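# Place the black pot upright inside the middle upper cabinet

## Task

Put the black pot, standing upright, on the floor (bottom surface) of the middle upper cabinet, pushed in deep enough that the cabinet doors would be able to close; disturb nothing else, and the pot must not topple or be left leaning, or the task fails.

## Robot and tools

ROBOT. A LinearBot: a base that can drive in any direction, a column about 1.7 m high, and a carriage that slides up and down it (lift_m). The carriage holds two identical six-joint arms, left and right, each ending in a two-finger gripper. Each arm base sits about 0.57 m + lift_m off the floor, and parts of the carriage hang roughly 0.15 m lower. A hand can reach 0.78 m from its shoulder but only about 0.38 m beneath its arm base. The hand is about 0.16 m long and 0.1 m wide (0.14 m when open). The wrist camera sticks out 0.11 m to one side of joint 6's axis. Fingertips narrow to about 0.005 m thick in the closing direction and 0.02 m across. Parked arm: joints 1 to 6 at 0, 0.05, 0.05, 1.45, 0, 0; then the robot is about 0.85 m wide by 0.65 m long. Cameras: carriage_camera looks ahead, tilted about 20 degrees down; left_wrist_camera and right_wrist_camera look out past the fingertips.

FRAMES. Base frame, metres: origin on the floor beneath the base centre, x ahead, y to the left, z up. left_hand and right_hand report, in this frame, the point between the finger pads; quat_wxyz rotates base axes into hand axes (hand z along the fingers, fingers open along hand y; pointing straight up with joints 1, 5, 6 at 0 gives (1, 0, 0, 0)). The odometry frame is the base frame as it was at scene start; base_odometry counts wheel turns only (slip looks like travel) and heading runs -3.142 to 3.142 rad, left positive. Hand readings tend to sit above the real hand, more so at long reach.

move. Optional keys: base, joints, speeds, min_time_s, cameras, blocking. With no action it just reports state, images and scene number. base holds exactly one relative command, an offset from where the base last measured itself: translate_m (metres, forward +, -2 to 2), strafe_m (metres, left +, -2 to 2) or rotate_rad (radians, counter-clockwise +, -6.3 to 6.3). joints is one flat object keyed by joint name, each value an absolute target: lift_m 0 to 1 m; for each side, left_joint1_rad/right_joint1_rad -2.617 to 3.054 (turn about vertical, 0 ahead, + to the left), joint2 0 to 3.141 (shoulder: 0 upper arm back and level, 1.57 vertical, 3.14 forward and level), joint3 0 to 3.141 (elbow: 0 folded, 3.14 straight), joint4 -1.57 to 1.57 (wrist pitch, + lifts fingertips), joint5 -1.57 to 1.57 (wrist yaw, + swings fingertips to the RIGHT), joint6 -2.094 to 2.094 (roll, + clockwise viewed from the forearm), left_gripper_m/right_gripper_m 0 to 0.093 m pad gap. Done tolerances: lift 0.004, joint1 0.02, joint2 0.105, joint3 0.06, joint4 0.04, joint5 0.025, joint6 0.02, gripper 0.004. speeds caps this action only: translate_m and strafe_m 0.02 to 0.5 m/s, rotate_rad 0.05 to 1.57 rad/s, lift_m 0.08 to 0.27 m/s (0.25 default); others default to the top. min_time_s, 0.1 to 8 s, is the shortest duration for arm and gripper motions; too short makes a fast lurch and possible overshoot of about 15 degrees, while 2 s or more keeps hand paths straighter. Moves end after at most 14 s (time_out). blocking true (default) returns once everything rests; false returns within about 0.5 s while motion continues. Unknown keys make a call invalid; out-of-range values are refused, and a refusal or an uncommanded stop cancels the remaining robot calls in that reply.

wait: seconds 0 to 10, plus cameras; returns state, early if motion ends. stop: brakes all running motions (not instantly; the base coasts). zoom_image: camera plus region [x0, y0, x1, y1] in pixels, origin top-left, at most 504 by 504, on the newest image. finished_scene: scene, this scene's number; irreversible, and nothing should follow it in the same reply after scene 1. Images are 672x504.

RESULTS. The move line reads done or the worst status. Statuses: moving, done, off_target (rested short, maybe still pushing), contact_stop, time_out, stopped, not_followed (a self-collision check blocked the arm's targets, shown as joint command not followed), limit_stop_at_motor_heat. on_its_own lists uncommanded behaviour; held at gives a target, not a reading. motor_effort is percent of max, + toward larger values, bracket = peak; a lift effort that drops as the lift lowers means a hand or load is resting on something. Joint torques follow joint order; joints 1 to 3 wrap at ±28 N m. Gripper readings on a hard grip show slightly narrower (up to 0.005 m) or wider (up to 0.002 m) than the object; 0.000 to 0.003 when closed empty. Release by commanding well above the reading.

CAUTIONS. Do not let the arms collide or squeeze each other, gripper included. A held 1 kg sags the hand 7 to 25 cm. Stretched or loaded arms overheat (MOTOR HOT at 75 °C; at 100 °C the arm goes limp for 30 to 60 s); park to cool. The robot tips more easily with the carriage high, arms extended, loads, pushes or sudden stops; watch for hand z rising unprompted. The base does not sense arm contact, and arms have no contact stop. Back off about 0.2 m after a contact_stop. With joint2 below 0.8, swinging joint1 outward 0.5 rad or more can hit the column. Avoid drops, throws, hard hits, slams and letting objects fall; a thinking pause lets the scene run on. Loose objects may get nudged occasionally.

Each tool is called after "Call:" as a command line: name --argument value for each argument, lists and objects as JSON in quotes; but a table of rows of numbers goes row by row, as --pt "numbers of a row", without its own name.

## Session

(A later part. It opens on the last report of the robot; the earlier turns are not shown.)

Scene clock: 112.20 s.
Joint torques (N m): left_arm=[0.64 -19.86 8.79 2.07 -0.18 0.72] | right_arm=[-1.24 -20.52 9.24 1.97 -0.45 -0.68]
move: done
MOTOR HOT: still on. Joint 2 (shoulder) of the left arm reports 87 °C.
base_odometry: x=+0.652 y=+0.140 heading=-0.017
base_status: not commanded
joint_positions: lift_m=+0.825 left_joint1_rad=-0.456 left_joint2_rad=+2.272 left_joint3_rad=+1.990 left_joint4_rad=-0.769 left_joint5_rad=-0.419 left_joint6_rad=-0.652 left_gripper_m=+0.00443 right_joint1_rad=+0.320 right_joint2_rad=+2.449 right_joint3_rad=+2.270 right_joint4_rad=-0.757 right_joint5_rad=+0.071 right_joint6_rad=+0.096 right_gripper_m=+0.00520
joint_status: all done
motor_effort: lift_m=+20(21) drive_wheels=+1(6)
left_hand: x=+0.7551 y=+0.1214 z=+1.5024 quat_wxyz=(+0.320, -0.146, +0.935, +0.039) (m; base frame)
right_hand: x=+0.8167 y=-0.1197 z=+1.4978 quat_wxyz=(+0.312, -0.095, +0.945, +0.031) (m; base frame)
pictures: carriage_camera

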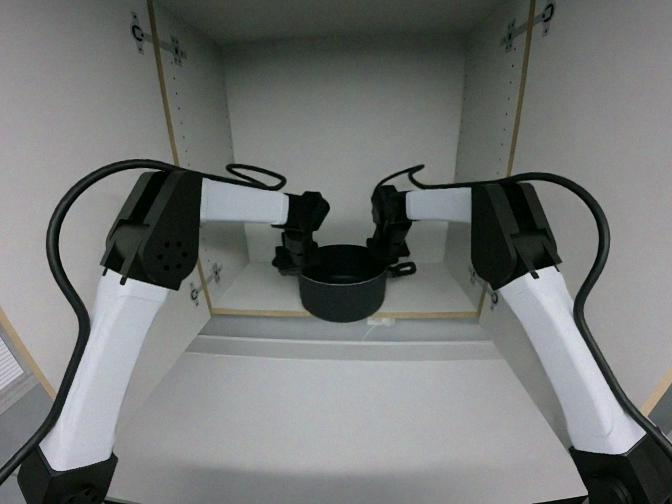

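Call:
move --joints '{"lift_m":0.808}' --speeds '{"lift_m":0.08}'

Call:
move --joints '{"left_gripper_m":0.093,"right_gripper_m":0.093}' --min_time_s 1.5 --cameras '["all"]'

Scene clock: 116.83 s.
Joint torques (N m): left_arm=[0.58 -17.22 7.83 2.19 -0.16 0.71] | right_arm=[-1.28 -17.88 8.27 2.12 -0.52 -0.73]
move: done
MOTOR HOT: still on. Joint 2 (shoulder) of the left arm reports 89 °C.
base_odometry: x=+0.652 y=+0.140 heading=-0.017
base_status: not commanded
joint_positions: lift_m=+0.808 left_joint1_rad=-0.456 left_joint2_rad=+2.247 left_joint3_rad=+2.001 left_joint4_rad=-0.773 left_joint5_rad=-0.421 left_joint6_rad=-0.652 left_gripper_m=+0.00443 right_joint1_rad=+0.320 right_joint2_rad=+2.424 right_joint3_rad=+2.283 right_joint4_rad=-0.770 right_joint5_rad=+0.077 right_joint6_rad=+0.101 right_gripper_m=+0.00520
joint_status: all done
motor_effort: lift_m=+20(20) drive_wheels=+2(5)
left_hand: x=+0.7564 y=+0.1210 z=+1.5019 quat_wxyz=(+0.332, -0.149, +0.931, +0.031) (m; base frame)
right_hand: x=+0.8170 y=-0.1208 z=+1.4991 quat_wxyz=(+0.324, -0.091, +0.941, +0.032) (m; base frame)
pictures: none

Scene clock: 118.63 s.
Joint torques (N m): left_arm=[0.29 -17.21 7.87 1.93 -0.14 0.14] | right_arm=[-0.23 -18 8.21 1.71 -0.15 -0.14]
move: done
MOTOR HOT: still on. Joint 2 (shoulder) of the left arm reports 89 °C.
base_odometry: x=+0.652 y=+0.140 heading=-0.017
base_status: not commanded
joint_positions: lift_m=+0.808 left_joint1_rad=-0.453 left_joint2_rad=+2.247 left_joint3_rad=+2.001 left_joint4_rad=-0.746 left_joint5_rad=-0.421 left_joint6_rad=-0.601 left_gripper_m=+0.09288 right_joint1_rad=+0.308 right_joint2_rad=+2.424 right_joint3_rad=+2.283 right_joint4_rad=-0.725 right_joint5_rad=+0.043 right_joint6_rad=+0.049 right_gripper_m=+0.09291
joint_status: all done
motor_effort: lift_m=+20(20) drive_wheels=+1(6)
left_hand: x=+0.7616 y=+0.1203 z=+1.5052 quat_wxyz=(+0.341, -0.129, +0.930, +0.033) (m; base frame)
right_hand: x=+0.8257 y=-0.1193 z=+1.5059 quat_wxyz=(+0.343, -0.114, +0.931, +0.041) (m; base frame)
pictures: carriage_camera, left_wrist_camera, right_wrist_camera

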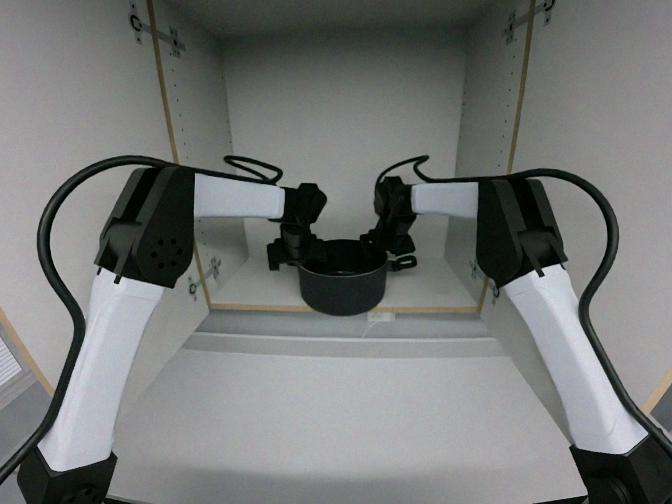

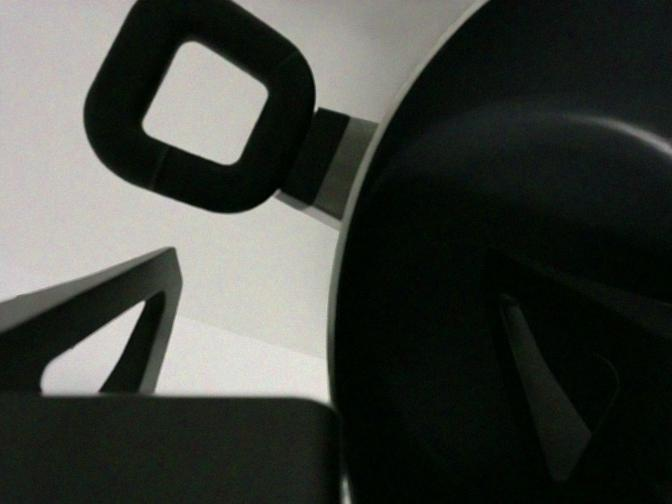

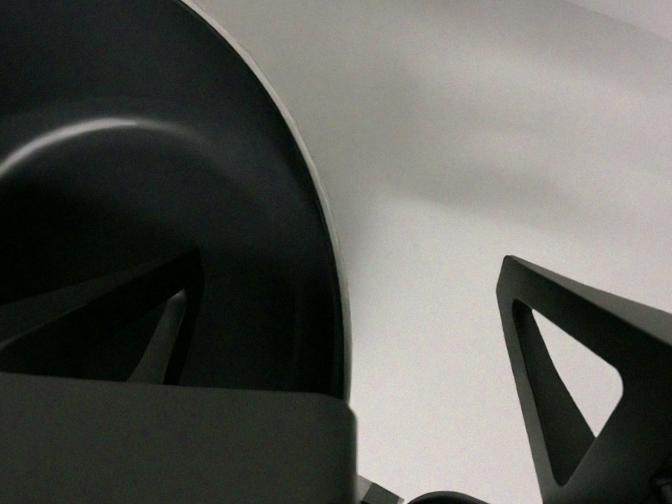

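Call:
move --joints '{"lift_m":0.92}'

Call:
move --base '{"translate_m":-0.4}' --speeds '{"translate_m":0.25}'

Call:
move --joints '{"lift_m":0.7,"left_joint1_rad":0,"left_joint2_rad":1.0,"left_joint3_rad":0.6,"left_joint4_rad":0.4,"left_joint5_rad":0,"left_joint6_rad":0,"left_gripper_m":0,"right_joint1_rad":0,"right_joint2_rad":1.0,"right_joint3_rad":0.6,"right_joint4_rad":0.4,"right_joint5_rad":0,"right_joint6_rad":0,"right_gripper_m":0}' --min_time_s 2.5 --cameras '["all"]'

Scene clock: 120.47 s.
Joint torques (N m): left_arm=[0.29 -17.31 7.9 1.81 -0.15 0.15] | right_arm=[-0.27 -17.95 8.01 1.6 -0.13 -0.12]
move: done
MOTOR HOT: still on. Joint 2 (shoulder) of the left arm reports 88 °C.
base_odometry: x=+0.652 y=+0.140 heading=-0.017
base_status: not commanded
joint_positions: lift_m=+0.920 left_joint1_rad=-0.453 left_joint2_rad=+2.247 left_joint3_rad=+2.001 left_joint4_rad=-0.734 left_joint5_rad=-0.420 left_joint6_rad=-0.601 left_gripper_m=+0.09289 right_joint1_rad=+0.308 right_joint2_rad=+2.423 right_joint3_rad=+2.286 right_joint4_rad=-0.713 right_joint5_rad=+0.042 right_joint6_rad=+0.049 right_gripper_m=+0.09292
joint_status: all done
motor_effort: lift_m=+23(29) drive_wheels=+1(6)
left_hand: x=+0.7637 y=+0.1192 z=+1.6183 quat_wxyz=(+0.346, -0.130, +0.929, +0.030) (m; base frame)
right_hand: x=+0.8284 y=-0.1183 z=+1.6211 quat_wxyz=(+0.351, -0.114, +0.929, +0.043) (m; base frame)
pictures: none

Scene clock: 123.47 s.
Joint torques (N m): left_arm=[0.13 -17.42 7.87 1.79 -0.15 0.14] | right_arm=[-0.17 -17.89 7.92 1.59 -0.12 -0.13]
move: done
MOTOR HOT: still on. Joint 2 (shoulder) of the left arm reports 87 °C.
base_odometry: x=+0.252 y=+0.147 heading=-0.017
base_status: done
joint_positions: lift_m=+0.920 left_joint1_rad=-0.451 left_joint2_rad=+2.247 left_joint3_rad=+2.001 left_joint4_rad=-0.734 left_joint5_rad=-0.420 left_joint6_rad=-0.601 left_gripper_m=+0.09289 right_joint1_rad=+0.306 right_joint2_rad=+2.423 right_joint3_rad=+2.286 right_joint4_rad=-0.713 right_joint5_rad=+0.040 right_joint6_rad=+0.048 right_gripper_m=+0.09292
joint_status: not commanded
motor_effort: lift_m=+23(23) drive_wheels=-2(12)
left_hand: x=+0.7641 y=+0.1200 z=+1.6183 quat_wxyz=(+0.346, -0.130, +0.929, +0.030) (m; base frame)
right_hand: x=+0.8286 y=-0.1191 z=+1.6211 quat_wxyz=(+0.350, -0.113, +0.929, +0.044) (m; base frame)
pictures: none

Scene clock: 126.30 s.
Joint torques (N m): left_arm=[0.55 -5 6.49 2.78 0.15 0.14] | right_arm=[-0.64 -4.16 6.06 2.24 -0.19 -0.14]
move: done
MOTOR HOT: still on. Joint 2 (shoulder) of the left arm reports 85 °C.
base_odometry: x=+0.252 y=+0.147 heading=-0.017
base_status: not commanded
joint_positions: lift_m=+0.700 left_joint1_rad=-0.006 left_joint2_rad=+1.016 left_joint3_rad=+0.604 left_joint4_rad=+0.368 left_joint5_rad=-0.014 left_joint6_rad=-0.012 left_gripper_m=+0.00024 right_joint1_rad=+0.006 right_joint2_rad=+1.013 right_joint3_rad=+0.609 right_joint4_rad=+0.379 right_joint5_rad=+0.015 right_joint6_rad=+0.013 right_gripper_m=+0.00026
joint_status: all done
motor_effort: lift_m=+22(22) drive_wheels=-3(4)
left_hand: x=+0.5999 y=+0.3035 z=+1.5582 quat_wxyz=(+0.691, -0.007, +0.722, -0.001) (m; base frame)
right_hand: x=+0.5998 y=-0.3039 z=+1.5645 quat_wxyz=(+0.698, +0.008, +0.716, +0.001) (m; base frame)
pictures: carriage_camera, left_wrist_camera, right_wrist_camera

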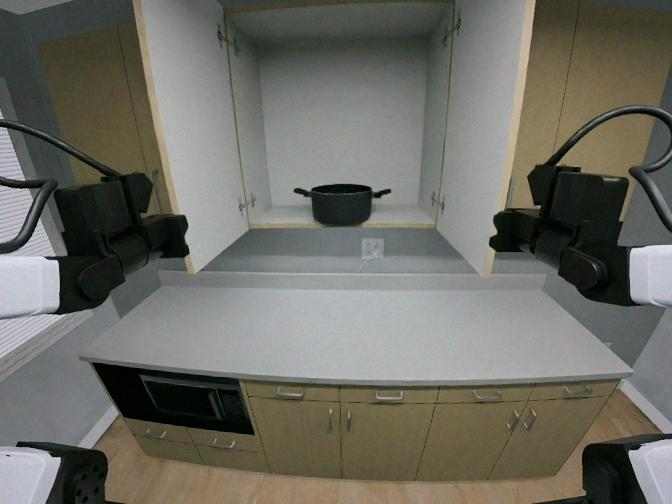

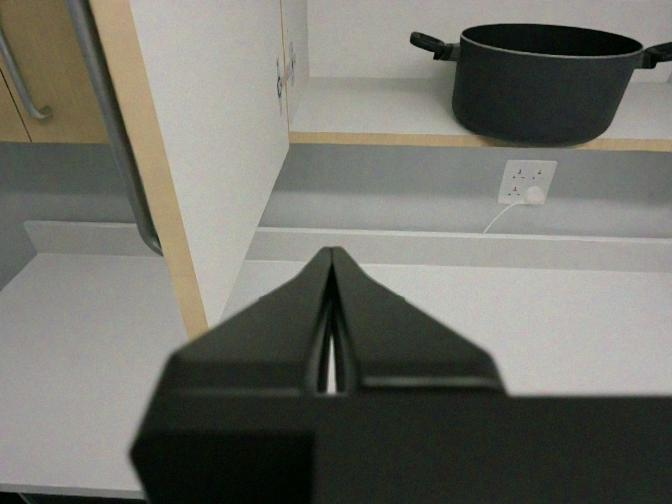

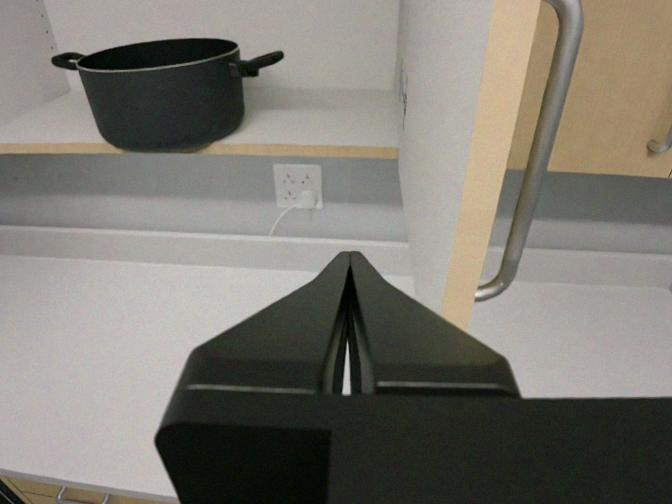

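Call:
move --joints '{"lift_m":0.61,"left_joint1_rad":0,"left_joint2_rad":0.05,"left_joint3_rad":0.05,"left_joint4_rad":1.45,"right_joint1_rad":0.6645,"right_joint2_rad":2.1584,"right_joint3_rad":1.7495,"right_joint4_rad":0.4089,"right_joint5_rad":0.6645,"right_joint6_rad":0}' --min_time_s 2.5 --cameras '["all"]'

Scene clock: 130.77 s.
Joint torques (N m): left_arm=[0.51 3.6 4.51 0.04 0.13 0.14] | right_arm=[0.2 -13.14 9.22 2.05 0.19 -0.13]
move: done
MOTOR HOT: still on. Joint 2 (shoulder) of the left arm reports 79 °C.
base_odometry: x=+0.252 y=+0.147 heading=-0.017
base_status: not commanded
joint_positions: lift_m=+0.610 left_joint1_rad=-0.006 left_joint2_rad=+0.055 left_joint3_rad=+0.054 left_joint4_rad=+1.434 left_joint5_rad=-0.010 left_joint6_rad=-0.011 left_gripper_m=+0.00023 right_joint1_rad=+0.660 right_joint2_rad=+2.153 right_joint3_rad=+1.715 right_joint4_rad=+0.392 right_joint5_rad=+0.648 right_joint6_rad=+0.013 right_gripper_m=+0.00026
joint_status: all done
motor_effort: lift_m=+21(22) drive_wheels=-1(4)
left_hand: x=+0.2581 y=+0.3050 z=+1.6178 quat_wxyz=(+0.998, -0.005, +0.069, -0.008) (m; base frame)
right_hand: x=+0.7807 y=-0.0031 z=+1.4586 quat_wxyz=(+0.694, -0.010, +0.720, -0.001) (m; base frame)
pictures: carriage_camera, left_wrist_camera, right_wrist_camera

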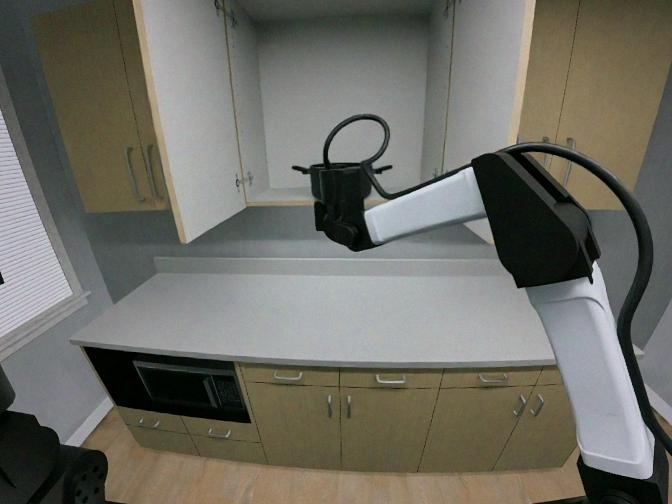

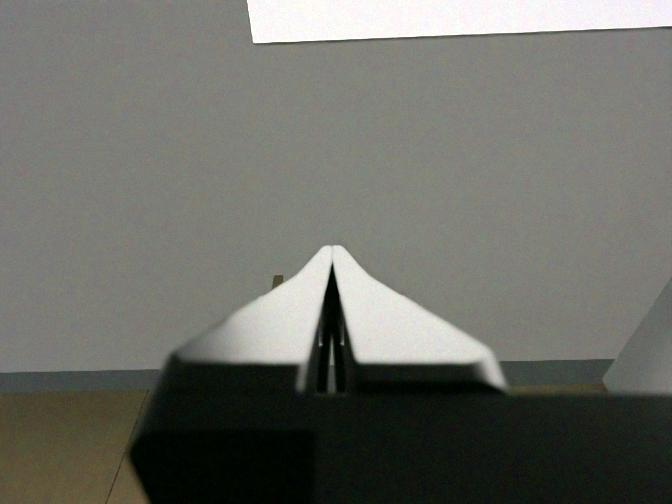

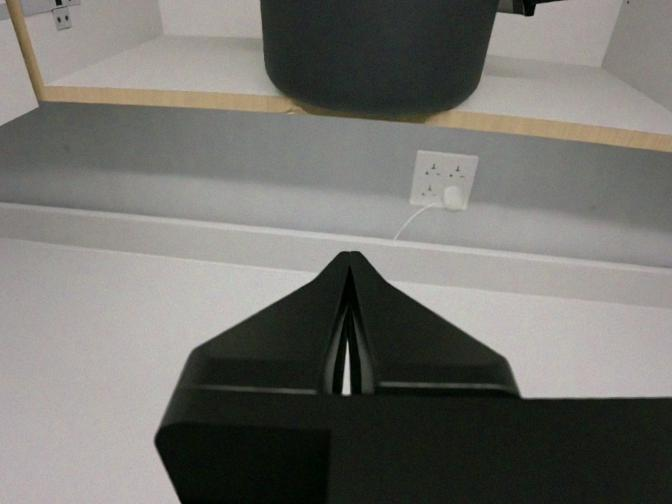

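Call:
move --base '{"translate_m":0.22}' --speeds '{"translate_m":0.2}' --joints '{"lift_m":0.625}' --cameras '["carriage_camera","right_wrist_camera"]'

Scene clock: 134.03 s.
Joint torques (N m): left_arm=[0.47 4.04 4.92 -0.06 0.13 0.16] | right_arm=[0.16 -14.09 8.5 1.93 0.16 -0.16]
move: done
MOTOR HOT: still on. Joint 2 (shoulder) of the left arm reports 75 °C.
base_odometry: x=+0.472 y=+0.143 heading=-0.018
base_status: done
joint_positions: lift_m=+0.625 left_joint1_rad=-0.006 left_joint2_rad=+0.051 left_joint3_rad=+0.050 left_joint4_rad=+1.442 left_joint5_rad=-0.010 left_joint6_rad=-0.011 left_gripper_m=+0.00023 right_joint1_rad=+0.660 right_joint2_rad=+2.161 right_joint3_rad=+1.724 right_joint4_rad=+0.401 right_joint5_rad=+0.653 right_joint6_rad=+0.013 right_gripper_m=+0.00026
joint_status: all done
motor_effort: lift_m=+23(28) drive_wheels=-5(10)
left_hand: x=+0.2562 y=+0.3049 z=+1.6316 quat_wxyz=(+0.998, -0.005, +0.065, -0.008) (m; base frame)
right_hand: x=+0.7822 y=-0.0026 z=+1.4751 quat_wxyz=(+0.697, -0.006, +0.717, -0.001) (m; base frame)
pictures: carriage_camera, right_wrist_camera

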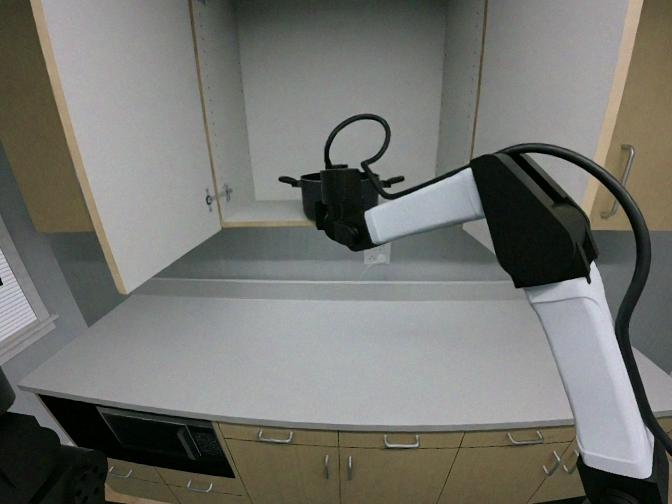

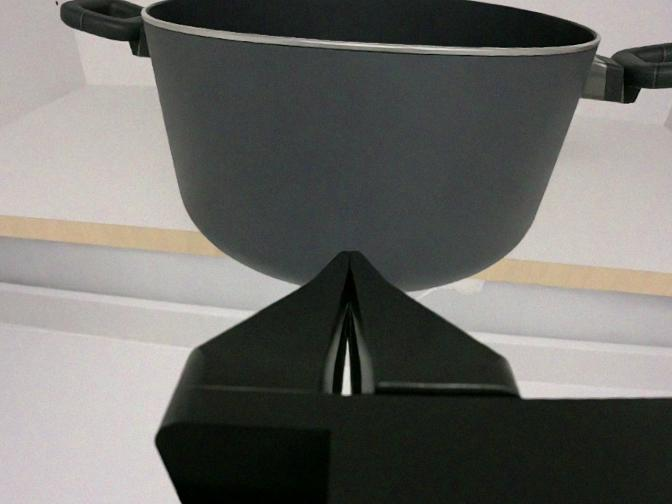

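Call:
move --base '{"translate_m":0.15}' --speeds '{"translate_m":0.07}' --cameras '["carriage_camera","right_wrist_camera"]'

Scene clock: 137.17 s.
Joint torques (N m): left_arm=[0.44 4.1 4.92 -0.07 0.13 0.14] | right_arm=[-0.55 -14.16 8.58 1.96 0.13 -0.14]
move: done
MOTOR HOT: cleared for the motors of the left arm.
base_odometry: x=+0.622 y=+0.140 heading=-0.018
base_status: done
joint_positions: lift_m=+0.625 left_joint1_rad=-0.006 left_joint2_rad=+0.051 left_joint3_rad=+0.050 left_joint4_rad=+1.443 left_joint5_rad=-0.010 left_joint6_rad=-0.011 left_gripper_m=+0.00023 right_joint1_rad=+0.671 right_joint2_rad=+2.161 right_joint3_rad=+1.724 right_joint4_rad=+0.401 right_joint5_rad=+0.657 right_joint6_rad=+0.013 right_gripper_m=+0.00026
joint_status: not commanded
motor_effort: lift_m=+23(23) drive_wheels=-6(9)
left_hand: x=+0.2559 y=+0.3049 z=+1.6316 quat_wxyz=(+0.998, -0.005, +0.064, -0.008) (m; base frame)
right_hand: x=+0.7791 y=+0.0023 z=+1.4751 quat_wxyz=(+0.697, -0.008, +0.717, +0.001) (m; base frame)
pictures: carriage_camera, right_wrist_camera

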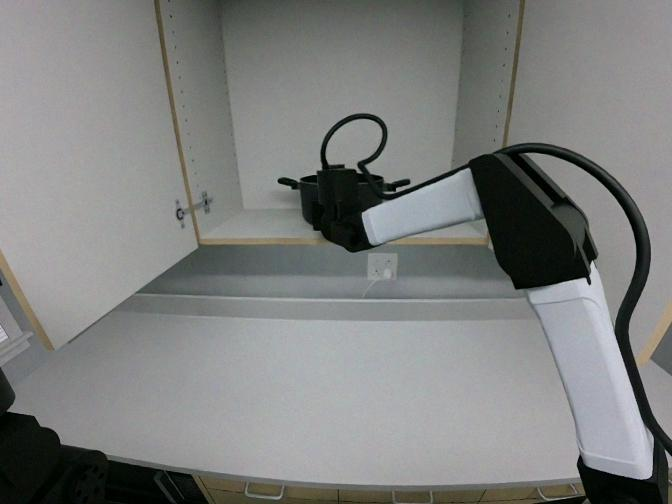

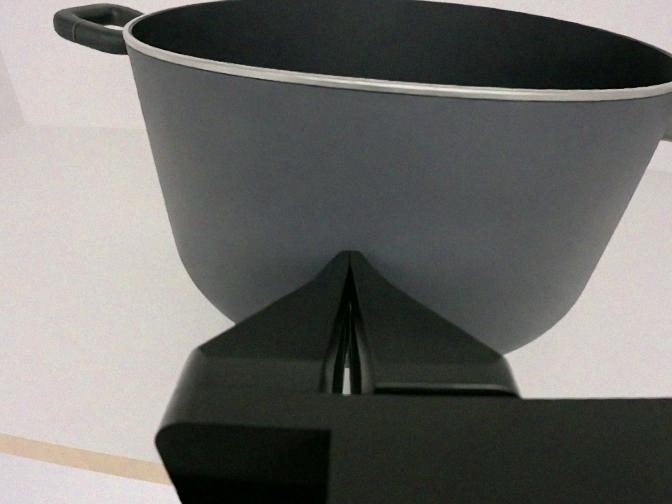

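Call:
move --base '{"translate_m":-0.35}' --speeds '{"translate_m":0.2}'

Call:
move --joints '{"right_joint1_rad":0,"right_joint2_rad":0.05,"right_joint3_rad":0.05,"right_joint4_rad":1.45,"right_joint5_rad":0,"right_joint6_rad":0}' --cameras '["carriage_camera"]'

Call:
zoom_image --camera "carriage_camera" --region '[200, 100, 480, 300]'

Scene clock: 141.57 s.
Joint torques (N m): left_arm=[0.5 4.08 4.9 -0.1 0.13 0.14] | right_arm=[-0.1 -14.04 8.44 1.97 0.1 -0.14]
move: done
base_odometry: x=+0.272 y=+0.146 heading=-0.018
base_status: done
joint_positions: lift_m=+0.625 left_joint1_rad=-0.006 left_joint2_rad=+0.051 left_joint3_rad=+0.050 left_joint4_rad=+1.444 left_joint5_rad=-0.010 left_joint6_rad=-0.011 left_gripper_m=+0.00023 right_joint1_rad=+0.666 right_joint2_rad=+2.161 right_joint3_rad=+1.724 right_joint4_rad=+0.401 right_joint5_rad=+0.657 right_joint6_rad=+0.013 right_gripper_m=+0.00026
joint_status: not commanded
motor_effort: lift_m=+23(23) drive_wheels=-3(12)
left_hand: x=+0.2557 y=+0.3049 z=+1.6316 quat_wxyz=(+0.998, -0.005, +0.064, -0.008) (m; base frame)
right_hand: x=+0.7806 y=-0.0005 z=+1.4751 quat_wxyz=(+0.697, -0.006, +0.717, +0.000) (m; base frame)
pictures: none

Scene clock: 143.63 s.
Joint torques (N m): left_arm=[0.5 4.11 4.9 -0.1 0.12 0.14] | right_arm=[-0.55 3.85 4.34 -0.11 -0.19 -0.13]
move: done
base_odometry: x=+0.272 y=+0.146 heading=-0.018
base_status: not commanded
joint_positions: lift_m=+0.625 left_joint1_rad=-0.006 left_joint2_rad=+0.051 left_joint3_rad=+0.050 left_joint4_rad=+1.444 left_joint5_rad=-0.009 left_joint6_rad=-0.011 left_gripper_m=+0.00023 right_joint1_rad=+0.005 right_joint2_rad=+0.054 right_joint3_rad=+0.057 right_joint4_rad=+1.439 right_joint5_rad=+0.017 right_joint6_rad=+0.011 right_gripper_m=+0.00025
joint_status: all done
motor_effort: lift_m=+23(24) drive_wheels=-4(4)
left_hand: x=+0.2556 y=+0.3049 z=+1.6316 quat_wxyz=(+0.998, -0.005, +0.064, -0.008) (m; base frame)
right_hand: x=+0.2558 y=-0.3062 z=+1.6336 quat_wxyz=(+0.998, +0.009, +0.064, +0.007) (m; base frame)
pictures: carriage_camera

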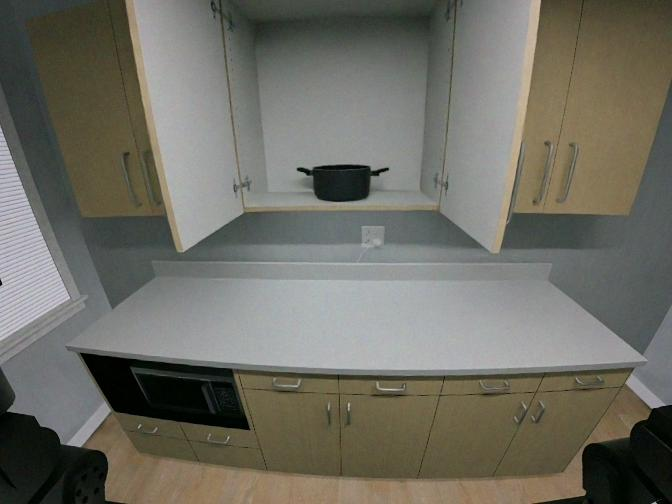

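Scaled by 1.800 from the camera's 672x504 image, which has a finer 960x720 frame.

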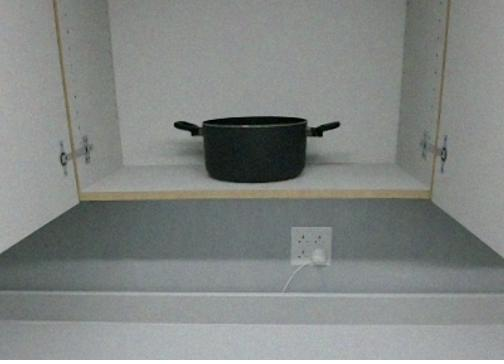

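Call:
finished_scene --scene 1

The scene is finished: the task was done.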